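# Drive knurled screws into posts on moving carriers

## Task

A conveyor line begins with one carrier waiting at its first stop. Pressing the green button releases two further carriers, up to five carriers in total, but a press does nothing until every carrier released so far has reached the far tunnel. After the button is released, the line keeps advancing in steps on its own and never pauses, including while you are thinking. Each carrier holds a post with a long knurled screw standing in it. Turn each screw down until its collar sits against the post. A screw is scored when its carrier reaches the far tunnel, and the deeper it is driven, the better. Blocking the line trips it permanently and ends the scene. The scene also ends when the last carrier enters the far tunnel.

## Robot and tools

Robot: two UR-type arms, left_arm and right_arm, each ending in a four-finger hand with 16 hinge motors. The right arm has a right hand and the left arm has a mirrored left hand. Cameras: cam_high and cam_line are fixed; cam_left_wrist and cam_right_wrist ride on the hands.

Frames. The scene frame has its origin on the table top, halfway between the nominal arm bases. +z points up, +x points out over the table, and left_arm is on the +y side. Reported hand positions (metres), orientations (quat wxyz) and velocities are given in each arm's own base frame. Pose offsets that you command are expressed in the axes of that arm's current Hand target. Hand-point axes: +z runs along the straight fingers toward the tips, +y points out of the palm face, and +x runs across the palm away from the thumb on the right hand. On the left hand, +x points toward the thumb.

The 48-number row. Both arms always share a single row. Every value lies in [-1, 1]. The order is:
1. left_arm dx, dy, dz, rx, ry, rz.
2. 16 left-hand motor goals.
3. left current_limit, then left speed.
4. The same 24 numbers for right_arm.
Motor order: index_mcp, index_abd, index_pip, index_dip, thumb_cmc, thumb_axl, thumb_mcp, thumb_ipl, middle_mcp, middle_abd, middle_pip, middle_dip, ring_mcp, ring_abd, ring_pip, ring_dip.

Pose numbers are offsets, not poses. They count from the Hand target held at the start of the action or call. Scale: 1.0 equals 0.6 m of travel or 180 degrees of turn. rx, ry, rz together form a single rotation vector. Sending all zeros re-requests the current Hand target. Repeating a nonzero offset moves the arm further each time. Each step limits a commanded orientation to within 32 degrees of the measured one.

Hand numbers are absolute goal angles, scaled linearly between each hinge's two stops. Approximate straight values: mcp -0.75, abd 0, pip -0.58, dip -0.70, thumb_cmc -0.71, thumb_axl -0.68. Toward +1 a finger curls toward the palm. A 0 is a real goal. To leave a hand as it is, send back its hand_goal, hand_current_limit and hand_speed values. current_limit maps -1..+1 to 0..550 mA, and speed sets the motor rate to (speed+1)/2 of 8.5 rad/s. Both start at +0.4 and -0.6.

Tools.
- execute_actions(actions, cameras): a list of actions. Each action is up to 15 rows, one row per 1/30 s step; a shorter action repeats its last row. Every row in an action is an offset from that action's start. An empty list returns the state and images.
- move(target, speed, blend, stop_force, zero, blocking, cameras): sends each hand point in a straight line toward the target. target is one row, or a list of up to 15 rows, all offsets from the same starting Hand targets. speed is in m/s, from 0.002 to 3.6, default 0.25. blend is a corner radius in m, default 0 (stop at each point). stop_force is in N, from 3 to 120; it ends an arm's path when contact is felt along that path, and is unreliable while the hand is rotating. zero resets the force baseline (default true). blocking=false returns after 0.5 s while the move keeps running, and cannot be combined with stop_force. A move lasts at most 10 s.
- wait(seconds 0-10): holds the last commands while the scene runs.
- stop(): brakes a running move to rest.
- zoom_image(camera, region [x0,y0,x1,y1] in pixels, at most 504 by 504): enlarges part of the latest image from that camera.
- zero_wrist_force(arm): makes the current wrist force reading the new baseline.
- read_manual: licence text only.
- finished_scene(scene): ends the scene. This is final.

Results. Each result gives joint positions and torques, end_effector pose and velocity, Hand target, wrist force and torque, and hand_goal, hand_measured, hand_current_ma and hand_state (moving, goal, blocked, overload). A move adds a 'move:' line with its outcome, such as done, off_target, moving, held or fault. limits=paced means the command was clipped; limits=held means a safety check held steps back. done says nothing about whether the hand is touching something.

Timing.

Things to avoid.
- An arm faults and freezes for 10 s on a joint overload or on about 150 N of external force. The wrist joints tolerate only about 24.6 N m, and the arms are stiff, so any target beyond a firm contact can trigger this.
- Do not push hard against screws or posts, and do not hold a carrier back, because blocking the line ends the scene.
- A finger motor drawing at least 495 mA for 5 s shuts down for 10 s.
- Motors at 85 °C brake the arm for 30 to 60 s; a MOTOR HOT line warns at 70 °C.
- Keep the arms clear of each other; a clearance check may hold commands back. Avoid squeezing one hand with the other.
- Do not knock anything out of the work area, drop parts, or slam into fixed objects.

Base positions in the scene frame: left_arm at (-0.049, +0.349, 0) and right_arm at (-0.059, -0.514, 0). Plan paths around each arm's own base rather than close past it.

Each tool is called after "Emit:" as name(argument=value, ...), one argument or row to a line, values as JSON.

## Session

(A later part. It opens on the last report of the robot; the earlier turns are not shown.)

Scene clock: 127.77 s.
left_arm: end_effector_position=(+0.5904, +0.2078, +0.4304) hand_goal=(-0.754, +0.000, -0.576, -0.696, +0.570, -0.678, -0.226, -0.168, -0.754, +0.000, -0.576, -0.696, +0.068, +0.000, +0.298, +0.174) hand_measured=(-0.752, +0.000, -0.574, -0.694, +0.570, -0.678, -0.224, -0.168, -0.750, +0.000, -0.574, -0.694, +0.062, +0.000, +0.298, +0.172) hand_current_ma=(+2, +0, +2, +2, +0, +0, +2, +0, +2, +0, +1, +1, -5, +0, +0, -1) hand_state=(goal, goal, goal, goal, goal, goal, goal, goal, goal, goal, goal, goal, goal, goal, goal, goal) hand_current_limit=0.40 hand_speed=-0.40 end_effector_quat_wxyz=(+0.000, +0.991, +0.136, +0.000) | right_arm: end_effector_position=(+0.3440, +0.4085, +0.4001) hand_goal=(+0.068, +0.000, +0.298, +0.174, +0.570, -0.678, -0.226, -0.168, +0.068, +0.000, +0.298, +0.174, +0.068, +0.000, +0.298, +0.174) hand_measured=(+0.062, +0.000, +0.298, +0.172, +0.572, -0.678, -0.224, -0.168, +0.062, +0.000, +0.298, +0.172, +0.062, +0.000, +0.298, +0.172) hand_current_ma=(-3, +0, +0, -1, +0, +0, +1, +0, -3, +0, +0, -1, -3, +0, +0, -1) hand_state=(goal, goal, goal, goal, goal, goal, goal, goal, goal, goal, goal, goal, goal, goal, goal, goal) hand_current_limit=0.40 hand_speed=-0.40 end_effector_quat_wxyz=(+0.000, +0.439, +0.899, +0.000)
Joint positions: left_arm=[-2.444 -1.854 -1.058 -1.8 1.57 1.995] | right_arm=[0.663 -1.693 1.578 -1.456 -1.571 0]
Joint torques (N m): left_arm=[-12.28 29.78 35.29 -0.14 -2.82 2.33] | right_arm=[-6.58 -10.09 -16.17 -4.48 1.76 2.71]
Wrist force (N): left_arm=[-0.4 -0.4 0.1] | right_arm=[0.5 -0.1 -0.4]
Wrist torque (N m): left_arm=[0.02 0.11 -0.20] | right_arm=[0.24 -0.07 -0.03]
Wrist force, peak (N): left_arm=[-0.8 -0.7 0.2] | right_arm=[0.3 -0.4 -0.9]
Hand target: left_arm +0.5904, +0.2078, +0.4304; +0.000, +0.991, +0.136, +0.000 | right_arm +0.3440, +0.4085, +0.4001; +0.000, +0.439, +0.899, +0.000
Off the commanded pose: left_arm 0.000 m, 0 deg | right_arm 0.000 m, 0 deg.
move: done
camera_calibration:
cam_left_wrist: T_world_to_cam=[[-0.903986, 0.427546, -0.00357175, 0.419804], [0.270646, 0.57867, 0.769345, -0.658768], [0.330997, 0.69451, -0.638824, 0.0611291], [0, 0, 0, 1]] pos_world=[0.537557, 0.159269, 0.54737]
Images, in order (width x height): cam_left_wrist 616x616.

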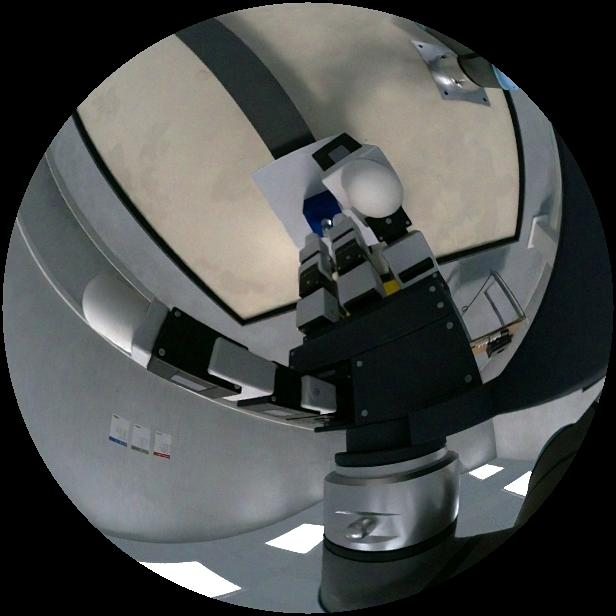

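Emit:
execute_actions(
  actions=[],
  cameras=["all"],
)

Emit:
zoom_image(
  camera="cam_line",
  region=[580, 220, 640, 280],
)

Emit:
zoom_image(
  camera="cam_high",
  region=[690, 160, 770, 230],
)

Scene clock: 128.57 s.
left_arm: end_effector_position=(+0.5904, +0.2078, +0.4304) hand_goal=(-0.754, +0.000, -0.576, -0.696, +0.570, -0.678, -0.226, -0.168, -0.754, +0.000, -0.576, -0.696, +0.068, +0.000, +0.298, +0.174) hand_measured=(-0.752, +0.000, -0.574, -0.694, +0.570, -0.678, -0.224, -0.168, -0.750, +0.000, -0.574, -0.694, +0.062, +0.000, +0.298, +0.172) hand_current_ma=(+2, +0, +2, +2, +0, +0, +2, +0, +2, +0, +1, +1, -5, +0, +0, -1) hand_state=(goal, goal, goal, goal, goal, goal, goal, goal, goal, goal, goal, goal, goal, goal, goal, goal) hand_current_limit=0.40 hand_speed=-0.40 end_effector_quat_wxyz=(+0.000, +0.991, +0.136, +0.000) | right_arm: end_effector_position=(+0.3440, +0.4085, +0.4001) hand_goal=(+0.068, +0.000, +0.298, +0.174, +0.570, -0.678, -0.226, -0.168, +0.068, +0.000, +0.298, +0.174, +0.068, +0.000, +0.298, +0.174) hand_measured=(+0.062, +0.000, +0.298, +0.172, +0.572, -0.678, -0.224, -0.168, +0.062, +0.000, +0.298, +0.172, +0.062, +0.000, +0.298, +0.172) hand_current_ma=(-3, +0, +0, -1, +0, +0, +1, +0, -3, +0, +0, -1, -3, +0, +0, -1) hand_state=(goal, goal, goal, goal, goal, goal, goal, goal, goal, goal, goal, goal, goal, goal, goal, goal) hand_current_limit=0.40 hand_speed=-0.40 end_effector_quat_wxyz=(+0.000, +0.439, +0.899, +0.000)
Joint positions: left_arm=[-2.444 -1.854 -1.058 -1.8 1.57 1.996] | right_arm=[0.663 -1.693 1.578 -1.456 -1.571 0]
Joint velocities: within noise
Joint torques (N m): left_arm=[-12.29 30.12 34.02 -0.05 -2.78 2.39] | right_arm=[-6 -10.43 -15.92 -4.49 1.74 2.69]
Wrist force (N): left_arm=[-0.7 -0.6 0.2] | right_arm=[0.3 -0.2 -0.4]
Wrist torque (N m): left_arm=[-0.02 0.15 -0.22] | right_arm=[0.23 -0.04 -0.05]
Wrist force, peak (N): left_arm=[-0.7 -0.6 0.2] | right_arm=[0.6 0.0 -0.6]
Hand target: left_arm +0.5904, +0.2078, +0.4304; +0.000, +0.991, +0.136, +0.000 | right_arm +0.3440, +0.4085, +0.4001; +0.000, +0.439, +0.899, +0.000
Off the commanded pose: left_arm 0.000 m, 0 deg | right_arm 0.000 m, 0 deg.
camera_calibration:
cam_left_wrist: T_world_to_cam=[[-0.903852, 0.427831, -0.00354576, 0.419671], [0.270847, 0.578577, 0.769344, -0.658861], [0.331201, 0.694412, -0.638825, 0.061036], [0, 0, 0, 1]] pos_world=[0.537555, 0.159269, 0.54737]
cam_right_wrist: T_world_to_cam=[[0.981869, -0.189461, -0.00616515, -0.225305], [-0.129692, -0.695129, 0.70709, 0.00854525], [-0.138252, -0.69347, -0.707097, 0.733787], [0, 0, 0, 1]] pos_world=[0.323775, 0.472113, 0.511428]

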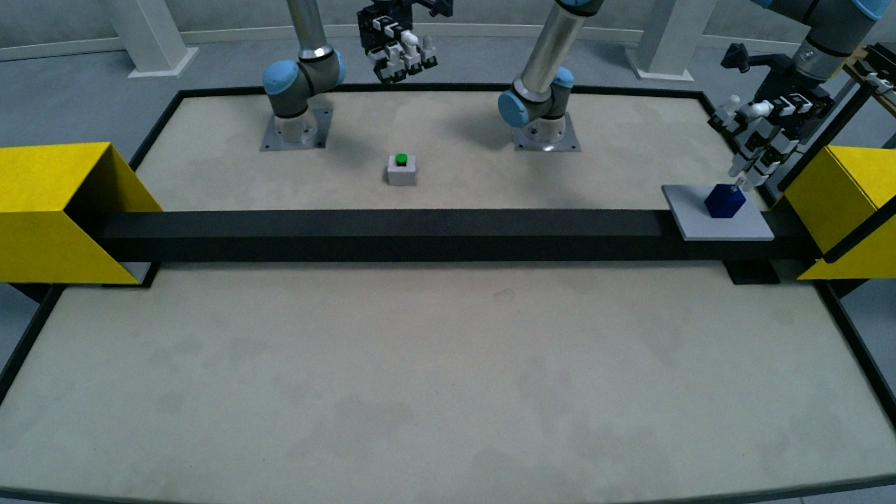

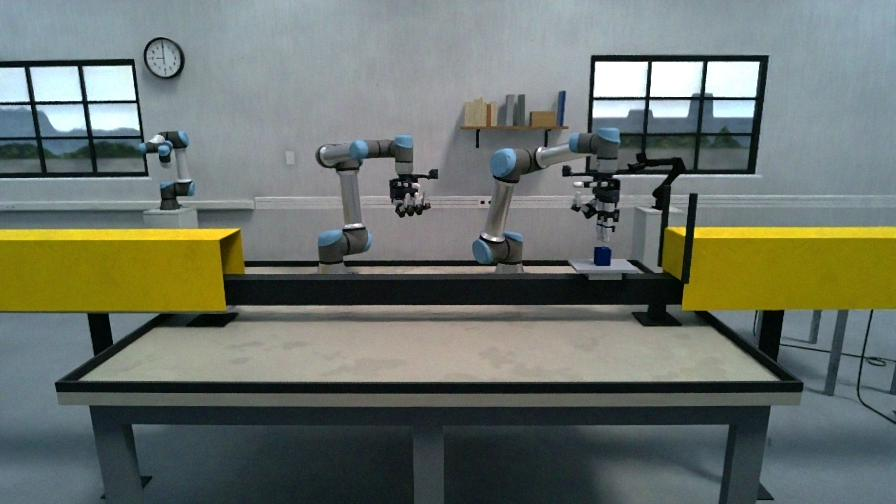

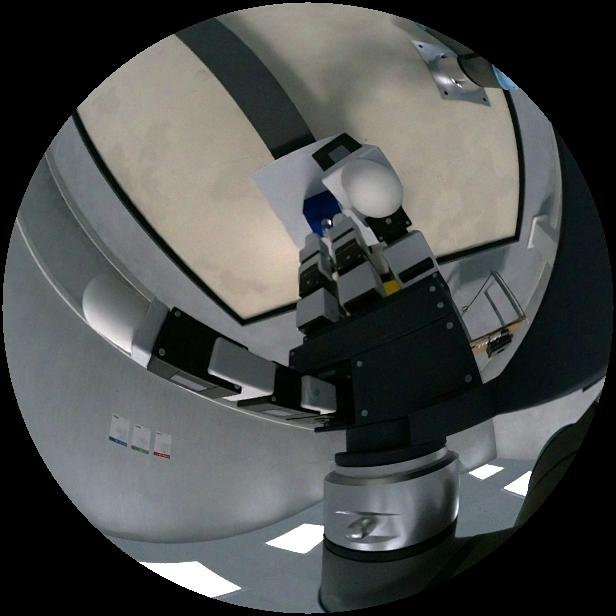

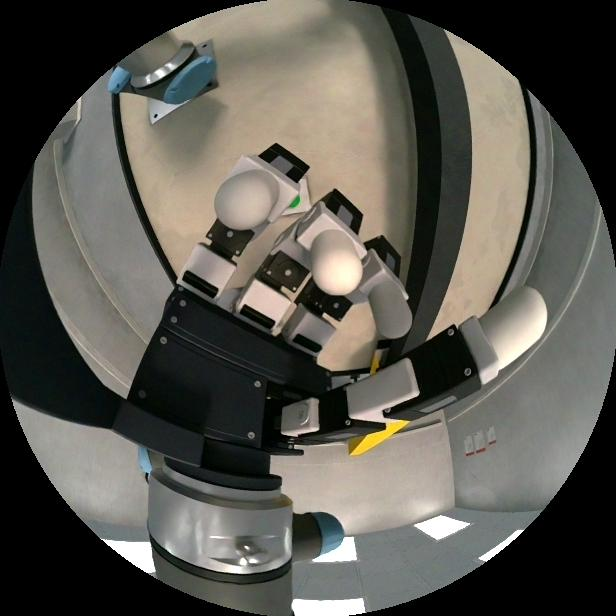

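Scaled by 8.400 from the camera's 896x504 image, which has a finer 1280x720 frame.

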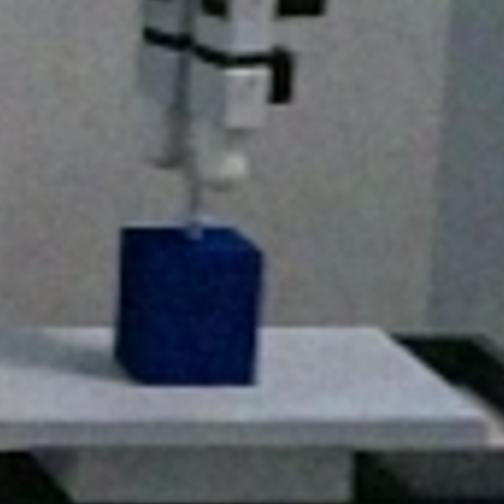

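Scaled by 6.300 from the camera's 896x504 image, which has a finer 1280x720 frame.

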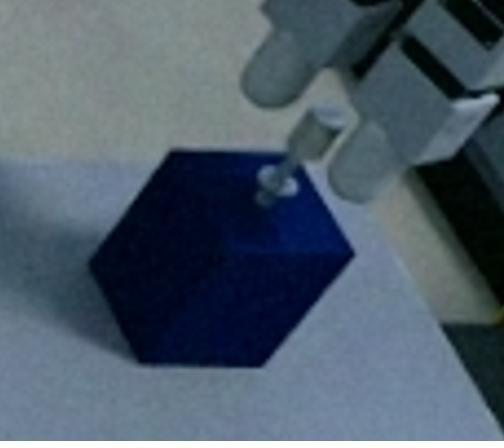

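Emit:
move(
  target=[
    [0.121,-0.0952,0,0,0,-0.4167,-0.754,-0.06,-0.576,-0.696,0.571,-0.678,-0.226,-0.168,-0.754,0.06,-0.576,-0.696,0.068,0,0.299,0.174,0.4,-0.4,0,0,0,0,0,0,0.068,0,0.299,0.174,0.571,-0.678,-0.226,-0.168,0.068,0,0.299,0.174,0.068,0,0.299,0.174,0.4,-0.4],
    [0.062,-0.2377,0,0,0,-0.8333,-0.754,-0.06,-0.576,-0.696,0.571,-0.678,-0.226,-0.168,-0.754,0.06,-0.576,-0.696,0.068,0,0.299,0.174,0.4,-0.4,0,0,0,0,0,0,0.068,0,0.299,0.174,0.571,-0.678,-0.226,-0.168,0.068,0,0.299,0.174,0.068,0,0.299,0.174,0.4,-0.4],
    [-0.0865,-0.2215,0,0,0,0.7644,-0.754,-0.06,-0.576,-0.696,0.571,-0.678,-0.226,-0.168,-0.754,0.06,-0.576,-0.696,0.068,0,0.299,0.174,0.4,-0.4,0,0,0,0,0,0,0.068,0,0.299,0.174,0.571,-0.678,-0.226,-0.168,0.068,0,0.299,0.174,0.068,0,0.299,0.174,0.4,-0.4],
  ],
  speed=0.6,
  blend=0.02,
  cameras=["cam_left_wrist"],
)

Emit:
zoom_image(
  camera="cam_left_wrist",
  region=[270, 160, 370, 260],
)

Scene clock: 137.67 s.
left_arm: end_effector_position=(+0.5046, +0.3217, +0.4304) hand_goal=(-0.754, -0.060, -0.576, -0.696, +0.570, -0.678, -0.226, -0.168, -0.754, +0.060, -0.576, -0.696, +0.068, +0.000, +0.298, +0.174) hand_measured=(-0.752, -0.056, -0.574, -0.694, +0.570, -0.678, -0.224, -0.168, -0.750, +0.056, -0.574, -0.694, +0.062, +0.000, +0.298, +0.172) hand_current_ma=(+2, +1, +2, +2, +0, +0, +2, +0, +2, -2, +1, +1, -5, +0, +0, -1) hand_state=(goal, goal, goal, goal, goal, goal, goal, goal, goal, goal, goal, goal, goal, goal, goal, goal) hand_current_limit=0.40 hand_speed=-0.40 end_effector_quat_wxyz=(+0.000, -0.485, +0.874, +0.000) | right_arm: end_effector_position=(+0.3440, +0.4085, +0.4001) hand_goal=(+0.068, +0.000, +0.298, +0.174, +0.570, -0.678, -0.226, -0.168, +0.068, +0.000, +0.298, +0.174, +0.068, +0.000, +0.298, +0.174) hand_measured=(+0.062, +0.000, +0.298, +0.172, +0.572, -0.678, -0.224, -0.168, +0.062, +0.000, +0.298, +0.172, +0.062, +0.000, +0.298, +0.172) hand_current_ma=(-3, +0, +0, -1, +0, +0, +1, +0, -3, +0, +0, -1, -3, +0, +0, -1) hand_state=(goal, goal, goal, goal, goal, goal, goal, goal, goal, goal, goal, goal, goal, goal, goal, goal) hand_current_limit=0.40 hand_speed=-0.40 end_effector_quat_wxyz=(+0.000, +0.439, +0.899, +0.000)
Joint positions: left_arm=[-2.472 -1.978 -0.887 -1.848 1.57 -1.914] | right_arm=[0.663 -1.693 1.578 -1.456 -1.571 0]
Joint torques (N m): left_arm=[10.67 46.82 8.55 4.36 2.74 -2.28] | right_arm=[-5.99 -10.5 -16.52 -4.51 1.71 2.55]
Wrist force (N): left_arm=[-0.8 -0.4 -0.3] | right_arm=[0.5 -0.1 -0.5]
Wrist torque (N m): left_arm=[0.05 0.15 -0.04] | right_arm=[0.25 -0.07 -0.03]
Wrist force, peak (N): left_arm=[-0.8 -0.9 0.1] | right_arm=[0.6 -0.1 -0.8]
Hand target: left_arm +0.5046, +0.3217, +0.4304; +0.000, -0.485, +0.874, +0.000 | right_arm +0.3440, +0.4085, +0.4001; +0.000, +0.439, +0.899, +0.000
Off the commanded pose: left_arm 0.000 m, 0 deg | right_arm 0.000 m, 0 deg.
move: done
camera_calibration:
cam_left_wrist: T_world_to_cam=[[0.95598, 0.293419, -0.0026701, -0.602266], [0.18932, -0.609815, 0.7696, -0.278189], [0.224187, -0.736228, -0.638521, 0.524465], [0, 0, 0, 1]] pos_world=[0.510843, 0.393198, 0.547368]
Images, in order (width x height): cam_left_wrist 616x616.

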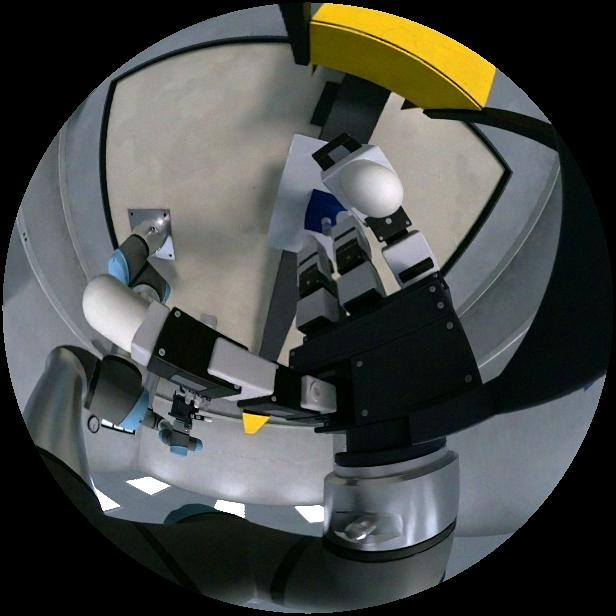

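Scaled by 5.040 from the camera's 616x616 image, which has a finer 880x880 frame.

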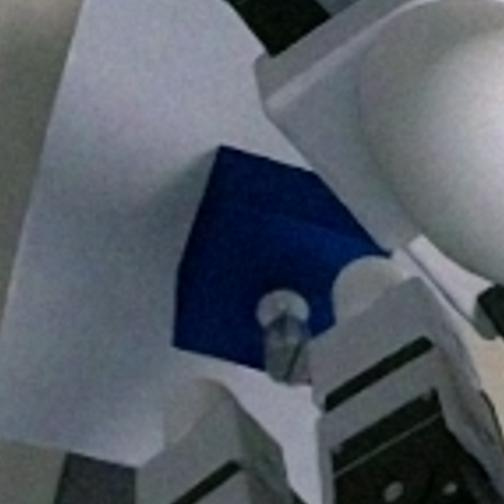

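Emit:
move(
  target=[0.0017,0.0008,0.0667,0,0,0,-0.754,-0.06,-0.576,-0.696,0.571,-0.678,-0.226,-0.168,-0.754,0.06,-0.576,-0.696,0.068,0,0.299,0.174,0.4,-0.4,0,0,0,0,0,0,0.068,0,0.299,0.174,0.571,-0.678,-0.226,-0.168,0.068,0,0.299,0.174,0.068,0,0.299,0.174,0.4,-0.4],
  speed=0.08,
  stop_force=8,
  cameras=["all"],
)

Emit:
zoom_image(
  camera="cam_left_wrist",
  region=[270, 160, 370, 260],
)

Emit:
zoom_image(
  camera="cam_high",
  region=[690, 150, 770, 230],
)

Emit:
zoom_image(
  camera="cam_line",
  region=[580, 210, 640, 270],
)

Scene clock: 140.30 s.
left_arm: end_effector_position=(+0.5039, +0.3213, +0.4028) hand_goal=(-0.754, -0.060, -0.576, -0.696, +0.570, -0.678, -0.226, -0.168, -0.754, +0.060, -0.576, -0.696, +0.068, +0.000, +0.298, +0.174) hand_measured=(-0.752, -0.058, -0.574, -0.692, +0.570, -0.678, -0.222, -0.168, -0.750, +0.056, -0.574, -0.694, +0.062, +0.000, +0.298, +0.172) hand_current_ma=(+1, +1, +2, +3, +0, +0, +3, +0, +2, -2, +1, +1, -6, +0, +0, -1) hand_state=(goal, goal, goal, goal, goal, goal, goal, goal, goal, goal, goal, goal, goal, goal, goal, goal) hand_current_limit=0.40 hand_speed=-0.40 end_effector_quat_wxyz=(+0.000, -0.485, +0.874, +0.000) | right_arm: end_effector_position=(+0.3440, +0.4085, +0.4001) hand_goal=(+0.068, +0.000, +0.298, +0.174, +0.570, -0.678, -0.226, -0.168, +0.068, +0.000, +0.298, +0.174, +0.068, +0.000, +0.298, +0.174) hand_measured=(+0.062, +0.000, +0.298, +0.172, +0.572, -0.678, -0.224, -0.168, +0.062, +0.000, +0.298, +0.172, +0.062, +0.000, +0.298, +0.172) hand_current_ma=(-3, +0, +0, -1, +0, +0, +1, +0, -3, +0, +0, -1, -3, +0, +0, -1) hand_state=(goal, goal, goal, goal, goal, goal, goal, goal, goal, goal, goal, goal, goal, goal, goal, goal) hand_current_limit=0.40 hand_speed=-0.40 end_effector_quat_wxyz=(+0.000, +0.439, +0.899, +0.000)
Joint positions: left_arm=[-2.472 -1.958 -0.988 -1.768 1.57 -1.914] | right_arm=[0.663 -1.693 1.578 -1.456 -1.571 0]
Joint torques (N m): left_arm=[4.7 40.63 28.62 -1.05 -0.47 -1.77] | right_arm=[-5.83 -10.05 -16.25 -4.45 1.71 2.49]
Wrist force (N): left_arm=[0.0 -0.5 -10.6] | right_arm=[0.2 -0.3 -0.4]
Wrist torque (N m): left_arm=[0.87 -0.03 0.02] | right_arm=[0.22 -0.03 -0.06]
Wrist force, peak (N): left_arm=[0.8 -2.7 -104.7] | right_arm=[0.7 -0.2 -0.5]
Hand target: left_arm +0.5039, +0.3213, +0.4028; +0.000, -0.485, +0.874, +0.000 (not the last commanded pose) | right_arm +0.3440, +0.4085, +0.4001; +0.000, +0.439, +0.899, +0.000
Off the commanded pose: left_arm 0.012 m, 0 deg | right_arm 0.000 m, 0 deg.
move: contact (left_arm)
camera_calibration:
cam_left_wrist: T_world_to_cam=[[0.955825, 0.293913, -0.00371488, -0.601246], [0.190322, -0.609211, 0.769831, -0.257886], [0.224, -0.736531, -0.638237, 0.506821], [0, 0, 0, 1]] pos_world=[0.510239, 0.392896, 0.519767]
cam_right_wrist: T_world_to_cam=[[0.981869, -0.189461, -0.00616515, -0.225305], [-0.129692, -0.695129, 0.70709, 0.00854525], [-0.138252, -0.69347, -0.707097, 0.733787], [0, 0, 0, 1]] pos_world=[0.323775, 0.472113, 0.511428]

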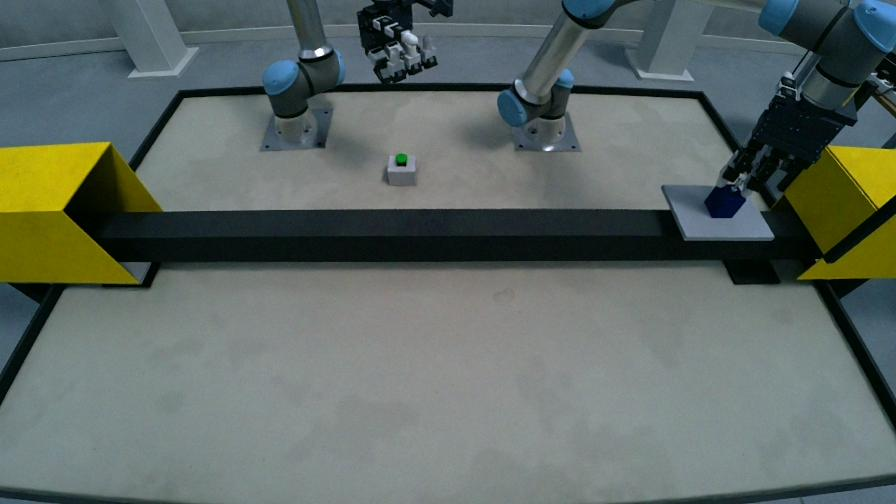

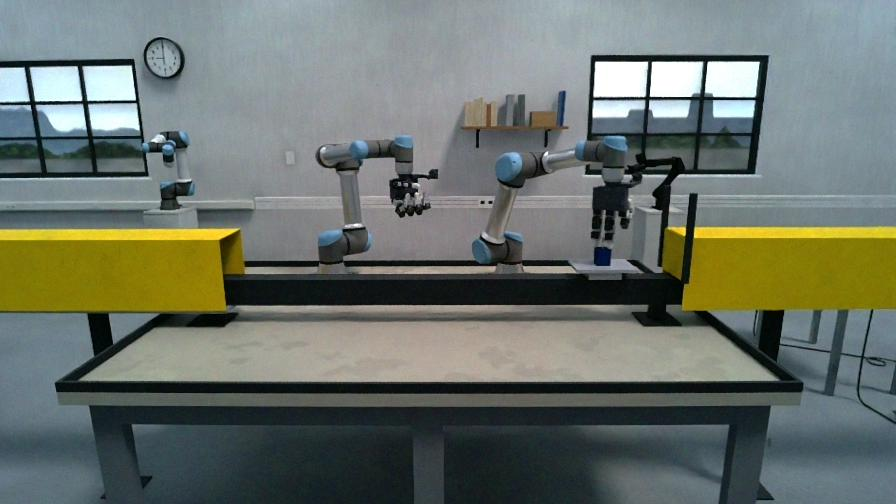

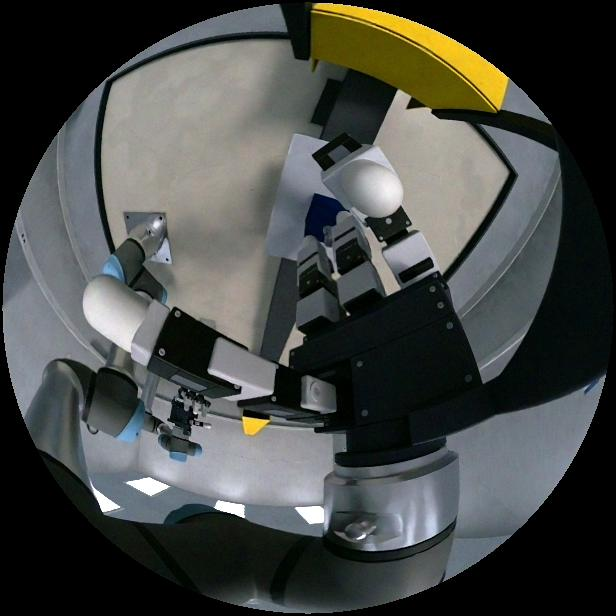

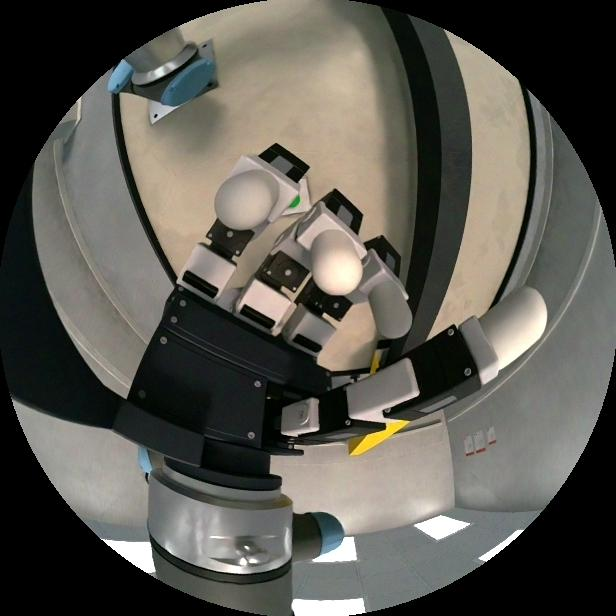

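Scaled by 5.040 from the camera's 616x616 image, which has a finer 880x880 frame.

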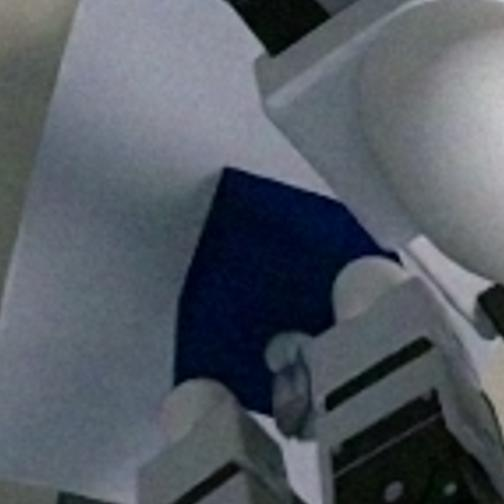

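Scaled by 6.300 from the camera's 896x504 image, which has a finer 1280x720 frame.

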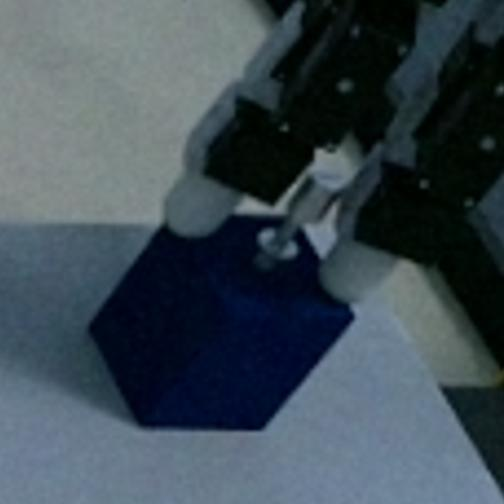

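Scaled by 8.400 from the camera's 896x504 image, which has a finer 1280x720 frame.

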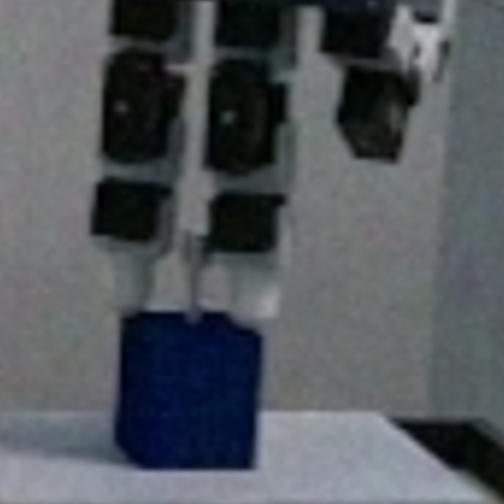

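Emit:
move(
  target=[-0.0032,-0.0003,-0.0287,0,0,0,-0.754,-0.06,-0.576,-0.696,0.571,-0.678,-0.226,-0.168,-0.754,0.06,-0.576,-0.696,0.068,0,0.299,0.174,0.4,-0.4,0,0,0,0,0,0,0.068,0,0.299,0.174,0.571,-0.678,-0.226,-0.168,0.068,0,0.299,0.174,0.068,0,0.299,0.174,0.4,-0.4],
  speed=0.08,
)

Emit:
move(
  target=[0,0,0,0,0,0,-0.754,0.1,-0.576,-0.696,0.571,-0.678,-0.226,-0.168,-0.754,-0.1,-0.576,-0.696,0.068,0,0.299,0.174,0.4,-0.8,0,0,0,0,0,0,0.068,0,0.299,0.174,0.571,-0.678,-0.226,-0.168,0.068,0,0.299,0.174,0.068,0,0.299,0.174,0.4,-0.4],
  cameras=["cam_high", "cam_line", "cam_left_wrist"],
)

Emit:
zoom_image(
  camera="cam_left_wrist",
  region=[270, 160, 370, 260],
)

Emit:
zoom_image(
  camera="cam_high",
  region=[690, 150, 770, 230],
)

Scene clock: 142.87 s.
left_arm: end_effector_position=(+0.5051, +0.3228, +0.4200) hand_goal=(-0.754, -0.060, -0.576, -0.696, +0.570, -0.678, -0.226, -0.168, -0.754, +0.060, -0.576, -0.696, +0.068, +0.000, +0.298, +0.174) hand_measured=(-0.752, -0.058, -0.574, -0.692, +0.570, -0.678, -0.222, -0.168, -0.750, +0.056, -0.574, -0.694, +0.062, +0.000, +0.298, +0.172) hand_current_ma=(+1, +1, +2, +2, +0, +0, +3, +0, +2, -2, +1, +1, -6, +0, +0, -1) hand_state=(goal, goal, goal, goal, goal, goal, goal, goal, goal, goal, goal, goal, goal, goal, goal, goal) hand_current_limit=0.40 hand_speed=-0.40 end_effector_quat_wxyz=(+0.000, -0.485, +0.874, +0.000) | right_arm: end_effector_position=(+0.3440, +0.4085, +0.4001) hand_goal=(+0.068, +0.000, +0.298, +0.174, +0.570, -0.678, -0.226, -0.168, +0.068, +0.000, +0.298, +0.174, +0.068, +0.000, +0.298, +0.174) hand_measured=(+0.062, +0.000, +0.298, +0.172, +0.572, -0.678, -0.224, -0.168, +0.062, +0.000, +0.298, +0.172, +0.062, +0.000, +0.298, +0.172) hand_current_ma=(-3, +0, +0, -1, +0, +0, +1, +0, -3, +0, +0, -1, -3, +0, +0, -1) hand_state=(goal, goal, goal, goal, goal, goal, goal, goal, goal, goal, goal, goal, goal, goal, goal, goal) hand_current_limit=0.40 hand_speed=-0.40 end_effector_quat_wxyz=(+0.000, +0.439, +0.899, +0.000)
Joint positions: left_arm=[-2.471 -1.973 -0.921 -1.819 1.57 -1.914] | right_arm=[0.663 -1.693 1.578 -1.456 -1.571 0]
Joint torques (N m): left_arm=[10.56 33.87 34.24 -0.12 0.75 2.34] | right_arm=[-6.01 -11.1 -15.95 -4.53 1.67 2.49]
Wrist force (N): left_arm=[-0.5 -0.3 0.4] | right_arm=[0.3 -0.3 -0.4]
Wrist torque (N m): left_arm=[0.00 0.13 -0.11] | right_arm=[0.22 -0.04 -0.05]
Wrist force, peak (N): left_arm=[-0.2 -1.0 -11.5] | right_arm=[0.5 -0.2 -0.8]
Hand target: left_arm +0.5051, +0.3228, +0.4200; +0.000, -0.485, +0.874, +0.000 | right_arm +0.3440, +0.4085, +0.4001; +0.000, +0.439, +0.899, +0.000
Off the commanded pose: left_arm 0.000 m, 0 deg | right_arm 0.000 m, 0 deg.
move: done

Scene clock: 143.37 s.
left_arm: end_effector_position=(+0.5051, +0.3228, +0.4200) hand_goal=(-0.754, +0.100, -0.576, -0.696, +0.570, -0.678, -0.226, -0.168, -0.754, -0.100, -0.576, -0.696, +0.068, +0.000, +0.298, +0.174) hand_measured=(-0.752, +0.066, -0.574, -0.694, +0.570, -0.678, -0.222, -0.168, -0.750, -0.066, -0.574, -0.694, +0.062, +0.000, +0.298, +0.172) hand_current_ma=(+1, -47, +2, +2, +0, +0, +3, +0, +2, +48, +1, +1, -6, +0, +0, -1) hand_state=(goal, blocked, goal, goal, goal, goal, goal, goal, goal, blocked, goal, goal, goal, goal, goal, goal) hand_current_limit=0.40 hand_speed=-0.80 end_effector_quat_wxyz=(+0.000, -0.485, +0.874, +0.000) | right_arm: end_effector_position=(+0.3440, +0.4085, +0.4001) hand_goal=(+0.068, +0.000, +0.298, +0.174, +0.570, -0.678, -0.226, -0.168, +0.068, +0.000, +0.298, +0.174, +0.068, +0.000, +0.298, +0.174) hand_measured=(+0.062, +0.000, +0.298, +0.172, +0.572, -0.678, -0.224, -0.168, +0.062, +0.000, +0.298, +0.172, +0.062, +0.000, +0.298, +0.172) hand_current_ma=(-3, +0, +0, -1, +0, +0, +1, +0, -3, +0, +0, -1, -3, +0, +0, -1) hand_state=(goal, goal, goal, goal, goal, goal, goal, goal, goal, goal, goal, goal, goal, goal, goal, goal) hand_current_limit=0.40 hand_speed=-0.40 end_effector_quat_wxyz=(+0.000, +0.439, +0.899, +0.000)
Joint positions: left_arm=[-2.471 -1.973 -0.92 -1.819 1.57 -1.914] | right_arm=[0.663 -1.693 1.578 -1.456 -1.571 0]
Joint torques (N m): left_arm=[10.83 33.58 34.79 -0.09 0.68 2.34] | right_arm=[-6.43 -10.41 -15.89 -4.53 1.71 2.46]
Wrist force (N): left_arm=[-0.4 -0.6 0.3] | right_arm=[0.5 -0.1 -0.4]
Wrist torque (N m): left_arm=[-0.03 0.13 -0.10] | right_arm=[0.24 -0.07 -0.03]
Wrist force, peak (N): left_arm=[-0.7 -0.6 0.2] | right_arm=[0.5 -0.4 -0.5]
Hand target: left_arm +0.5051, +0.3228, +0.4200; +0.000, -0.485, +0.874, +0.000 | right_arm +0.3440, +0.4085, +0.4001; +0.000, +0.439, +0.899, +0.000
Off the commanded pose: left_arm 0.000 m, 0 deg | right_arm 0.000 m, 0 deg.
move: done
camera_calibration:
cam_left_wrist: T_world_to_cam=[[0.955825, 0.293913, -0.00371488, -0.602674], [0.190322, -0.609211, 0.769831, -0.270423], [0.224, -0.736531, -0.638237, 0.518657], [0, 0, 0, 1]] pos_world=[0.511339, 0.394396, 0.536967]
Images, in order (width x height): cam_high 896x504, cam_line 896x504, cam_left_wrist 616x616.

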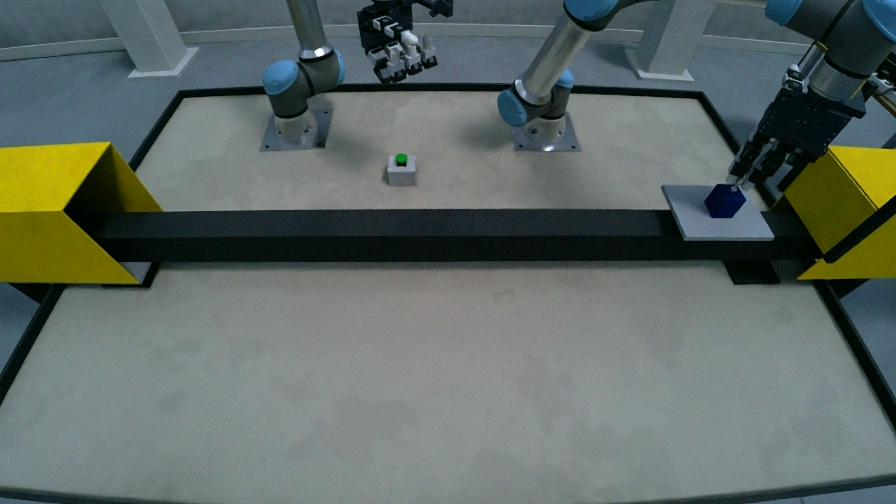

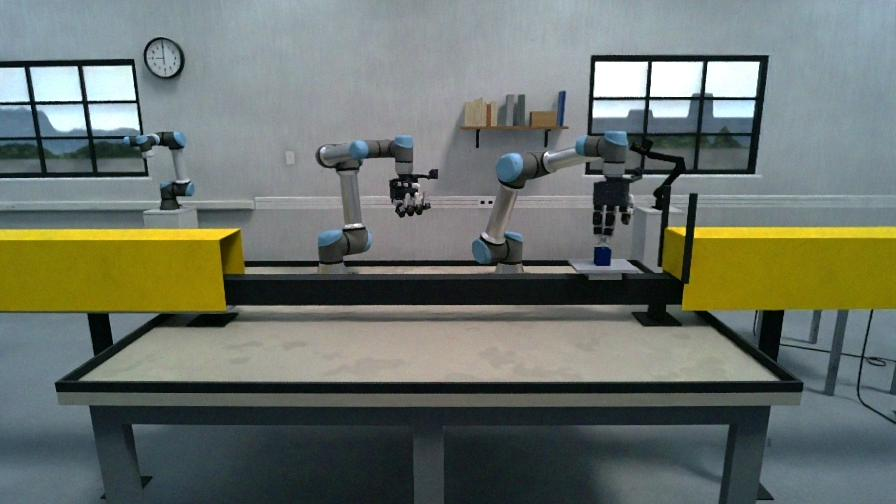

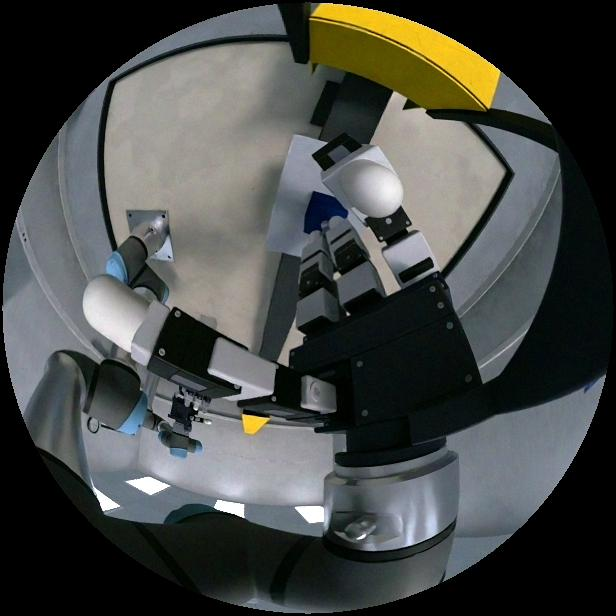

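Scaled by 5.040 from the camera's 616x616 image, which has a finer 880x880 frame.

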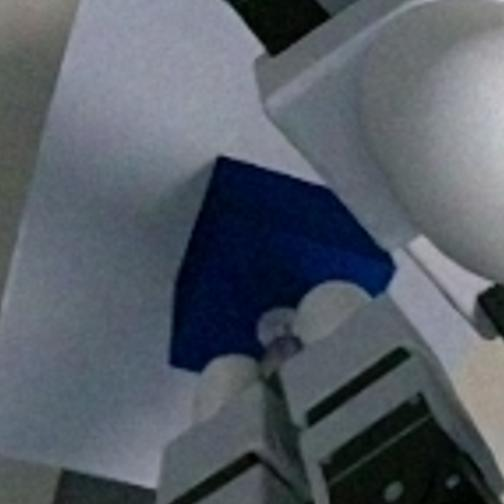

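Scaled by 6.300 from the camera's 896x504 image, which has a finer 1280x720 frame.

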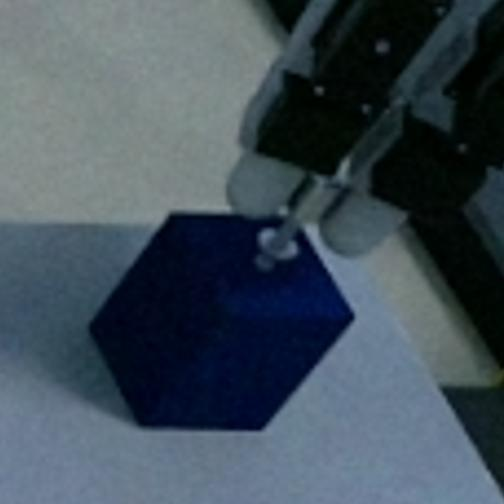

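Emit:
move(
  target=[
    [0,0,0,0,0,0,-0.754,0.3,-0.576,-0.696,0.571,-0.678,-0.226,-0.168,-0.754,-0.3,-0.576,-0.696,0.068,0,0.299,0.174,0.4,-0.8,0,0,0,0,0,0,0.068,0,0.299,0.174,0.571,-0.678,-0.226,-0.168,0.068,0,0.299,0.174,0.068,0,0.299,0.174,0.4,-0.4],
    [-0.0433,-0.0076,0,0,0,0.1111,-0.754,0.3,-0.576,-0.696,0.571,-0.678,-0.226,-0.168,-0.754,-0.3,-0.576,-0.696,0.068,0,0.299,0.174,0.4,-0.8,0,0,0,0,0,0,0.068,0,0.299,0.174,0.571,-0.678,-0.226,-0.168,0.068,0,0.299,0.174,0.068,0,0.299,0.174,0.4,-0.4],
    [-0.0814,-0.0296,0,0,0,0.2222,-0.754,0.3,-0.576,-0.696,0.571,-0.678,-0.226,-0.168,-0.754,-0.3,-0.576,-0.696,0.068,0,0.299,0.174,0.4,-0.8,0,0,0,0,0,0,0.068,0,0.299,0.174,0.571,-0.678,-0.226,-0.168,0.068,0,0.299,0.174,0.068,0,0.299,0.174,0.4,-0.4],
    [-0.1097,-0.0633,0,0,0,0.3333,-0.754,0.3,-0.576,-0.696,0.571,-0.678,-0.226,-0.168,-0.754,-0.3,-0.576,-0.696,0.068,0,0.299,0.174,0.4,-0.8,0,0,0,0,0,0,0.068,0,0.299,0.174,0.571,-0.678,-0.226,-0.168,0.068,0,0.299,0.174,0.068,0,0.299,0.174,0.4,-0.4],
  ],
  speed=0.3,
  blend=[0, 0.01, 0.01, 0],
  cameras=["cam_high", "cam_left_wrist"],
)

Emit:
zoom_image(
  camera="cam_left_wrist",
  region=[290, 190, 360, 260],
)

Emit:
zoom_image(
  camera="cam_high",
  region=[700, 160, 760, 220],
)

Scene clock: 147.47 s.
left_arm: end_effector_position=(+0.5721, +0.3586, +0.4200) hand_goal=(-0.754, +0.300, -0.576, -0.696, +0.570, -0.678, -0.226, -0.168, -0.754, -0.300, -0.576, -0.696, +0.068, +0.000, +0.298, +0.174) hand_measured=(-0.776, +0.084, -0.592, -0.704, +0.570, -0.678, -0.222, -0.168, -0.722, -0.086, -0.562, -0.690, +0.062, +0.000, +0.298, +0.172) hand_current_ma=(-33, -385, -18, -6, +0, +0, +3, +0, +58, +385, +17, +6, -6, +0, +0, -1) hand_state=(blocked, blocked, goal, goal, goal, goal, goal, goal, blocked, blocked, goal, goal, goal, goal, goal, goal) hand_current_limit=0.40 hand_speed=-0.80 end_effector_quat_wxyz=(+0.000, +0.017, +1.000, +0.000) | right_arm: end_effector_position=(+0.3440, +0.4085, +0.4001) hand_goal=(+0.068, +0.000, +0.298, +0.174, +0.570, -0.678, -0.226, -0.168, +0.068, +0.000, +0.298, +0.174, +0.068, +0.000, +0.298, +0.174) hand_measured=(+0.062, +0.000, +0.298, +0.172, +0.572, -0.678, -0.224, -0.168, +0.062, +0.000, +0.298, +0.172, +0.062, +0.000, +0.298, +0.172) hand_current_ma=(-3, +0, +0, -1, +0, +0, +1, +0, -3, +0, +0, -1, -3, +0, +0, -1) hand_state=(goal, goal, goal, goal, goal, goal, goal, goal, goal, goal, goal, goal, goal, goal, goal, goal) hand_current_limit=0.40 hand_speed=-0.40 end_effector_quat_wxyz=(+0.000, +0.439, +0.899, +0.000)
Joint positions: left_arm=[-2.504 -1.95 -0.954 -1.81 1.57 -0.899] | right_arm=[0.663 -1.693 1.578 -1.456 -1.571 0]
Joint torques (N m): left_arm=[10.71 48.18 11.26 5.43 -2.36 2.2] | right_arm=[-5.71 -10.7 -16.18 -4.43 1.6 2.42]
Wrist force (N): left_arm=[0.1 -1.0 4.1] | right_arm=[0.1 -0.2 -0.4]
Wrist torque (N m): left_arm=[-0.28 0.21 -0.17] | right_arm=[0.23 -0.02 -0.06]
Wrist force, peak (N): left_arm=[0.3 -0.6 5.3] | right_arm=[0.4 -0.4 -0.7]
Hand target: left_arm +0.5721, +0.3586, +0.4200; +0.000, +0.017, +1.000, +0.000 | right_arm +0.3440, +0.4085, +0.4001; +0.000, +0.439, +0.899, +0.000
Off the commanded pose: left_arm 0.000 m, 0 deg | right_arm 0.000 m, 0 deg.
move: done
camera_calibration:
cam_left_wrist: T_world_to_cam=[[0.732686, -0.680562, -0.00270726, -0.20065], [-0.432755, -0.468962, 0.769934, 0.0448073], [-0.525257, -0.562948, -0.638118, 0.896241], [0, 0, 0, 1]] pos_world=[0.637161, 0.388995, 0.536866]
Images, in order (width x height): cam_high 896x504, cam_left_wrist 616x616.

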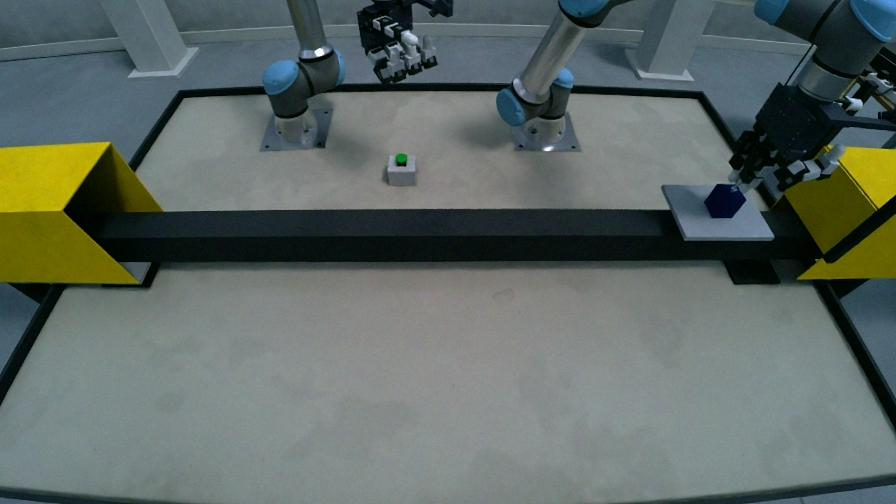

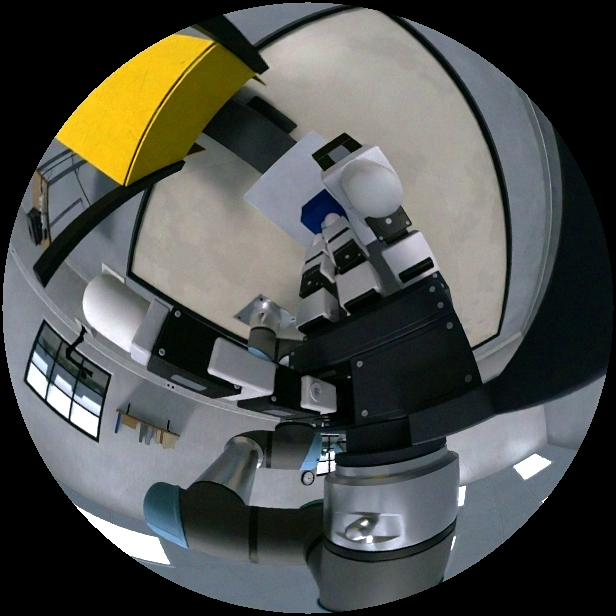

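Scaled by 7.200 from the camera's 616x616 image, which has a finer 880x880 frame.

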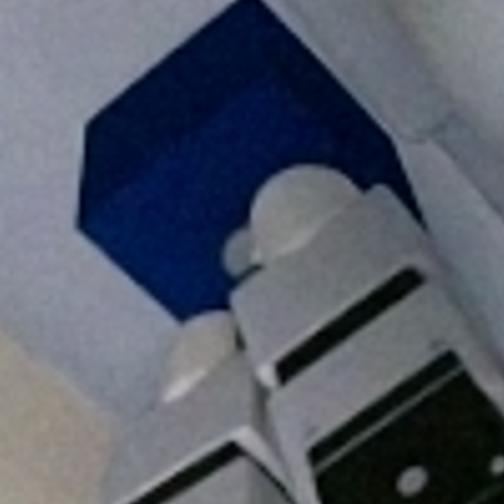

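Scaled by 8.400 from the camera's 896x504 image, which has a finer 1280x720 frame.

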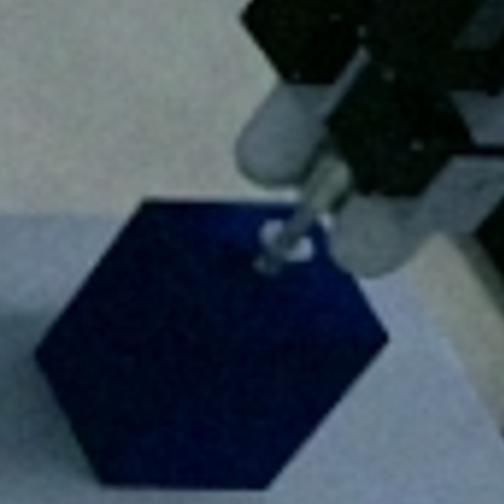

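Emit:
move(
  target=[
    [-0.0433,-0.0076,0.0003,0,0,0.1111,-0.754,0.3,-0.576,-0.696,0.571,-0.678,-0.226,-0.168,-0.754,-0.3,-0.576,-0.696,0.068,0,0.299,0.174,0.4,-0.8,0,0,0,0,0,0,0.068,0,0.299,0.174,0.571,-0.678,-0.226,-0.168,0.068,0,0.299,0.174,0.068,0,0.299,0.174,0.4,-0.4],
    [-0.0814,-0.0296,0.0006,0,0,0.2222,-0.754,0.3,-0.576,-0.696,0.571,-0.678,-0.226,-0.168,-0.754,-0.3,-0.576,-0.696,0.068,0,0.299,0.174,0.4,-0.8,0,0,0,0,0,0,0.068,0,0.299,0.174,0.571,-0.678,-0.226,-0.168,0.068,0,0.299,0.174,0.068,0,0.299,0.174,0.4,-0.4],
    [-0.1097,-0.0633,0.0008,0,0,0.3333,-0.754,0.3,-0.576,-0.696,0.571,-0.678,-0.226,-0.168,-0.754,-0.3,-0.576,-0.696,0.068,0,0.299,0.174,0.4,-0.8,0,0,0,0,0,0,0.068,0,0.299,0.174,0.571,-0.678,-0.226,-0.168,0.068,0,0.299,0.174,0.068,0,0.299,0.174,0.4,-0.4],
    [-0.1247,-0.1047,0.0011,0,0,0.4444,-0.754,0.3,-0.576,-0.696,0.571,-0.678,-0.226,-0.168,-0.754,-0.3,-0.576,-0.696,0.068,0,0.299,0.174,0.4,-0.8,0,0,0,0,0,0,0.068,0,0.299,0.174,0.571,-0.678,-0.226,-0.168,0.068,0,0.299,0.174,0.068,0,0.299,0.174,0.4,-0.4],
    [-0.1247,-0.1487,0.0014,0,0,0.5556,-0.754,0.3,-0.576,-0.696,0.571,-0.678,-0.226,-0.168,-0.754,-0.3,-0.576,-0.696,0.068,0,0.299,0.174,0.4,-0.8,0,0,0,0,0,0,0.068,0,0.299,0.174,0.571,-0.678,-0.226,-0.168,0.068,0,0.299,0.174,0.068,0,0.299,0.174,0.4,-0.4],
    [-0.1097,-0.19,0.0017,0,0,0.6667,-0.754,0.3,-0.576,-0.696,0.571,-0.678,-0.226,-0.168,-0.754,-0.3,-0.576,-0.696,0.068,0,0.299,0.174,0.4,-0.8,0,0,0,0,0,0,0.068,0,0.299,0.174,0.571,-0.678,-0.226,-0.168,0.068,0,0.299,0.174,0.068,0,0.299,0.174,0.4,-0.4],
    [-0.0814,-0.2237,0.0019,0,0,0.7778,-0.754,0.3,-0.576,-0.696,0.571,-0.678,-0.226,-0.168,-0.754,-0.3,-0.576,-0.696,0.068,0,0.299,0.174,0.4,-0.8,0,0,0,0,0,0,0.068,0,0.299,0.174,0.571,-0.678,-0.226,-0.168,0.068,0,0.299,0.174,0.068,0,0.299,0.174,0.4,-0.4],
    [-0.0433,-0.2457,0.0022,0,0,0.8889,-0.754,0.3,-0.576,-0.696,0.571,-0.678,-0.226,-0.168,-0.754,-0.3,-0.576,-0.696,0.068,0,0.299,0.174,0.4,-0.8,0,0,0,0,0,0,0.068,0,0.299,0.174,0.571,-0.678,-0.226,-0.168,0.068,0,0.299,0.174,0.068,0,0.299,0.174,0.4,-0.4],
    [0,-0.2533,0.0025,0,0,1.0,-0.754,0.3,-0.576,-0.696,0.571,-0.678,-0.226,-0.168,-0.754,-0.3,-0.576,-0.696,0.068,0,0.299,0.174,0.4,-0.8,0,0,0,0,0,0,0.068,0,0.299,0.174,0.571,-0.678,-0.226,-0.168,0.068,0,0.299,0.174,0.068,0,0.299,0.174,0.4,-0.4],
  ],
  speed=0.6,
  blend=0.01,
  cameras=["cam_high", "cam_left_wrist"],
)

Emit:
zoom_image(
  camera="cam_left_wrist",
  region=[290, 190, 360, 260],
)

Emit:
zoom_image(
  camera="cam_high",
  region=[700, 160, 760, 220],
)

Scene clock: 152.33 s.
left_arm: end_effector_position=(+0.5670, +0.2068, +0.4186) hand_goal=(-0.754, +0.300, -0.576, -0.696, +0.570, -0.678, -0.226, -0.168, -0.754, -0.300, -0.576, -0.696, +0.068, +0.000, +0.298, +0.174) hand_measured=(-0.786, +0.098, -0.600, -0.708, +0.570, -0.678, -0.222, -0.168, -0.706, -0.112, -0.554, -0.686, +0.062, +0.000, +0.298, +0.172) hand_current_ma=(-57, -385, -33, -13, +0, +0, +3, +0, +104, +385, +31, +10, -6, +0, +0, -1) hand_state=(blocked, blocked, blocked, goal, goal, goal, goal, goal, blocked, blocked, blocked, goal, goal, goal, goal, goal) hand_current_limit=0.40 hand_speed=-0.80 end_effector_quat_wxyz=(+0.000, +1.000, -0.017, +0.000) | right_arm: end_effector_position=(+0.3440, +0.4085, +0.4001) hand_goal=(+0.068, +0.000, +0.298, +0.174, +0.570, -0.678, -0.226, -0.168, +0.068, +0.000, +0.298, +0.174, +0.068, +0.000, +0.298, +0.174) hand_measured=(+0.062, +0.000, +0.298, +0.172, +0.572, -0.678, -0.224, -0.168, +0.062, +0.000, +0.298, +0.172, +0.062, +0.000, +0.298, +0.172) hand_current_ma=(-3, +0, +0, -1, +0, +0, +1, +0, -3, +0, +0, -1, -3, +0, +0, -1) hand_state=(goal, goal, goal, goal, goal, goal, goal, goal, goal, goal, goal, goal, goal, goal, goal, goal) hand_current_limit=0.40 hand_speed=-0.40 end_effector_quat_wxyz=(+0.000, +0.439, +0.899, +0.000)
Joint positions: left_arm=[-2.434 -1.862 -1.077 -1.774 1.57 2.312] | right_arm=[0.663 -1.693 1.578 -1.456 -1.571 0]
Joint torques (N m): left_arm=[-12.96 27.63 32.96 0.06 -3.48 2.71] | right_arm=[-6.02 -10.31 -16.4 -4.46 1.65 2.32]
Wrist force (N): left_arm=[-3.0 -1.8 -2.1] | right_arm=[0.4 0.1 -0.5]
Wrist torque (N m): left_arm=[0.33 -0.15 -0.40] | right_arm=[0.28 -0.06 -0.03]
Wrist force, peak (N): left_arm=[0.4 -0.8 5.3] | right_arm=[0.6 -0.3 -0.7]
Hand target: left_arm +0.5670, +0.2067, +0.4186; +0.000, +1.000, -0.017, +0.000 | right_arm +0.3440, +0.4085, +0.4001; +0.000, +0.439, +0.899, +0.000
Off the commanded pose: left_arm 0.000 m, 0 deg | right_arm 0.000 m, 0 deg.
move: done
camera_calibration:
cam_left_wrist: T_world_to_cam=[[-0.732716, 0.680526, -0.00334603, 0.24953], [0.433325, 0.470337, 0.768773, -0.712372], [0.524744, 0.561843, -0.639513, -0.0200378], [0, 0, 0, 1]] pos_world=[0.502038, 0.176501, 0.535673]
Images, in order (width x height): cam_high 896x504, cam_left_wrist 616x616.

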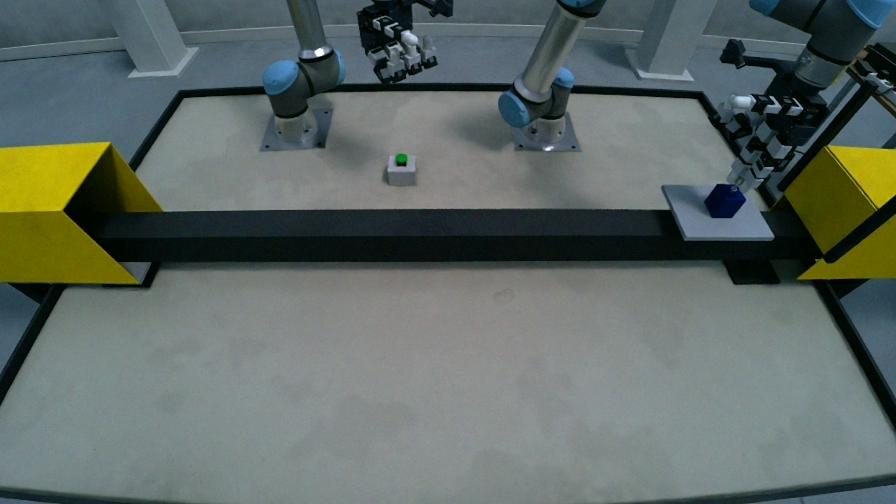

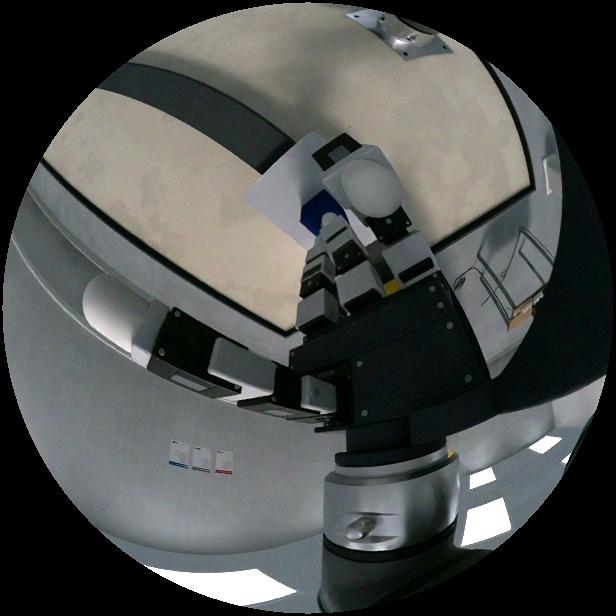

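Scaled by 7.200 from the camera's 616x616 image, which has a finer 880x880 frame.

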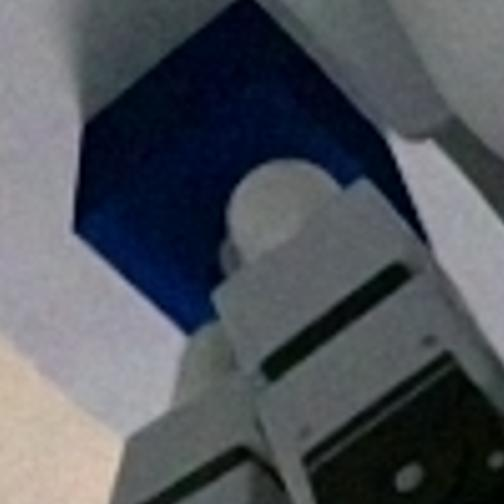

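Scaled by 8.400 from the camera's 896x504 image, which has a finer 1280x720 frame.

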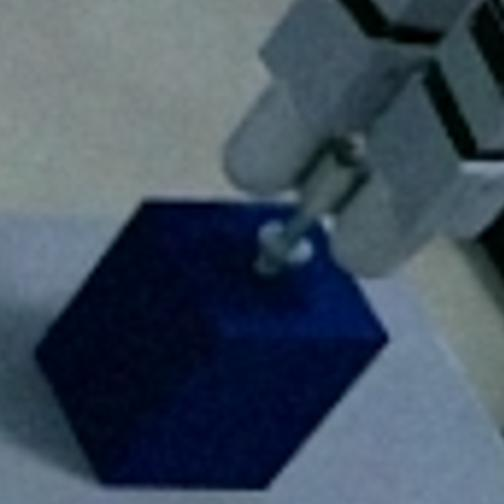

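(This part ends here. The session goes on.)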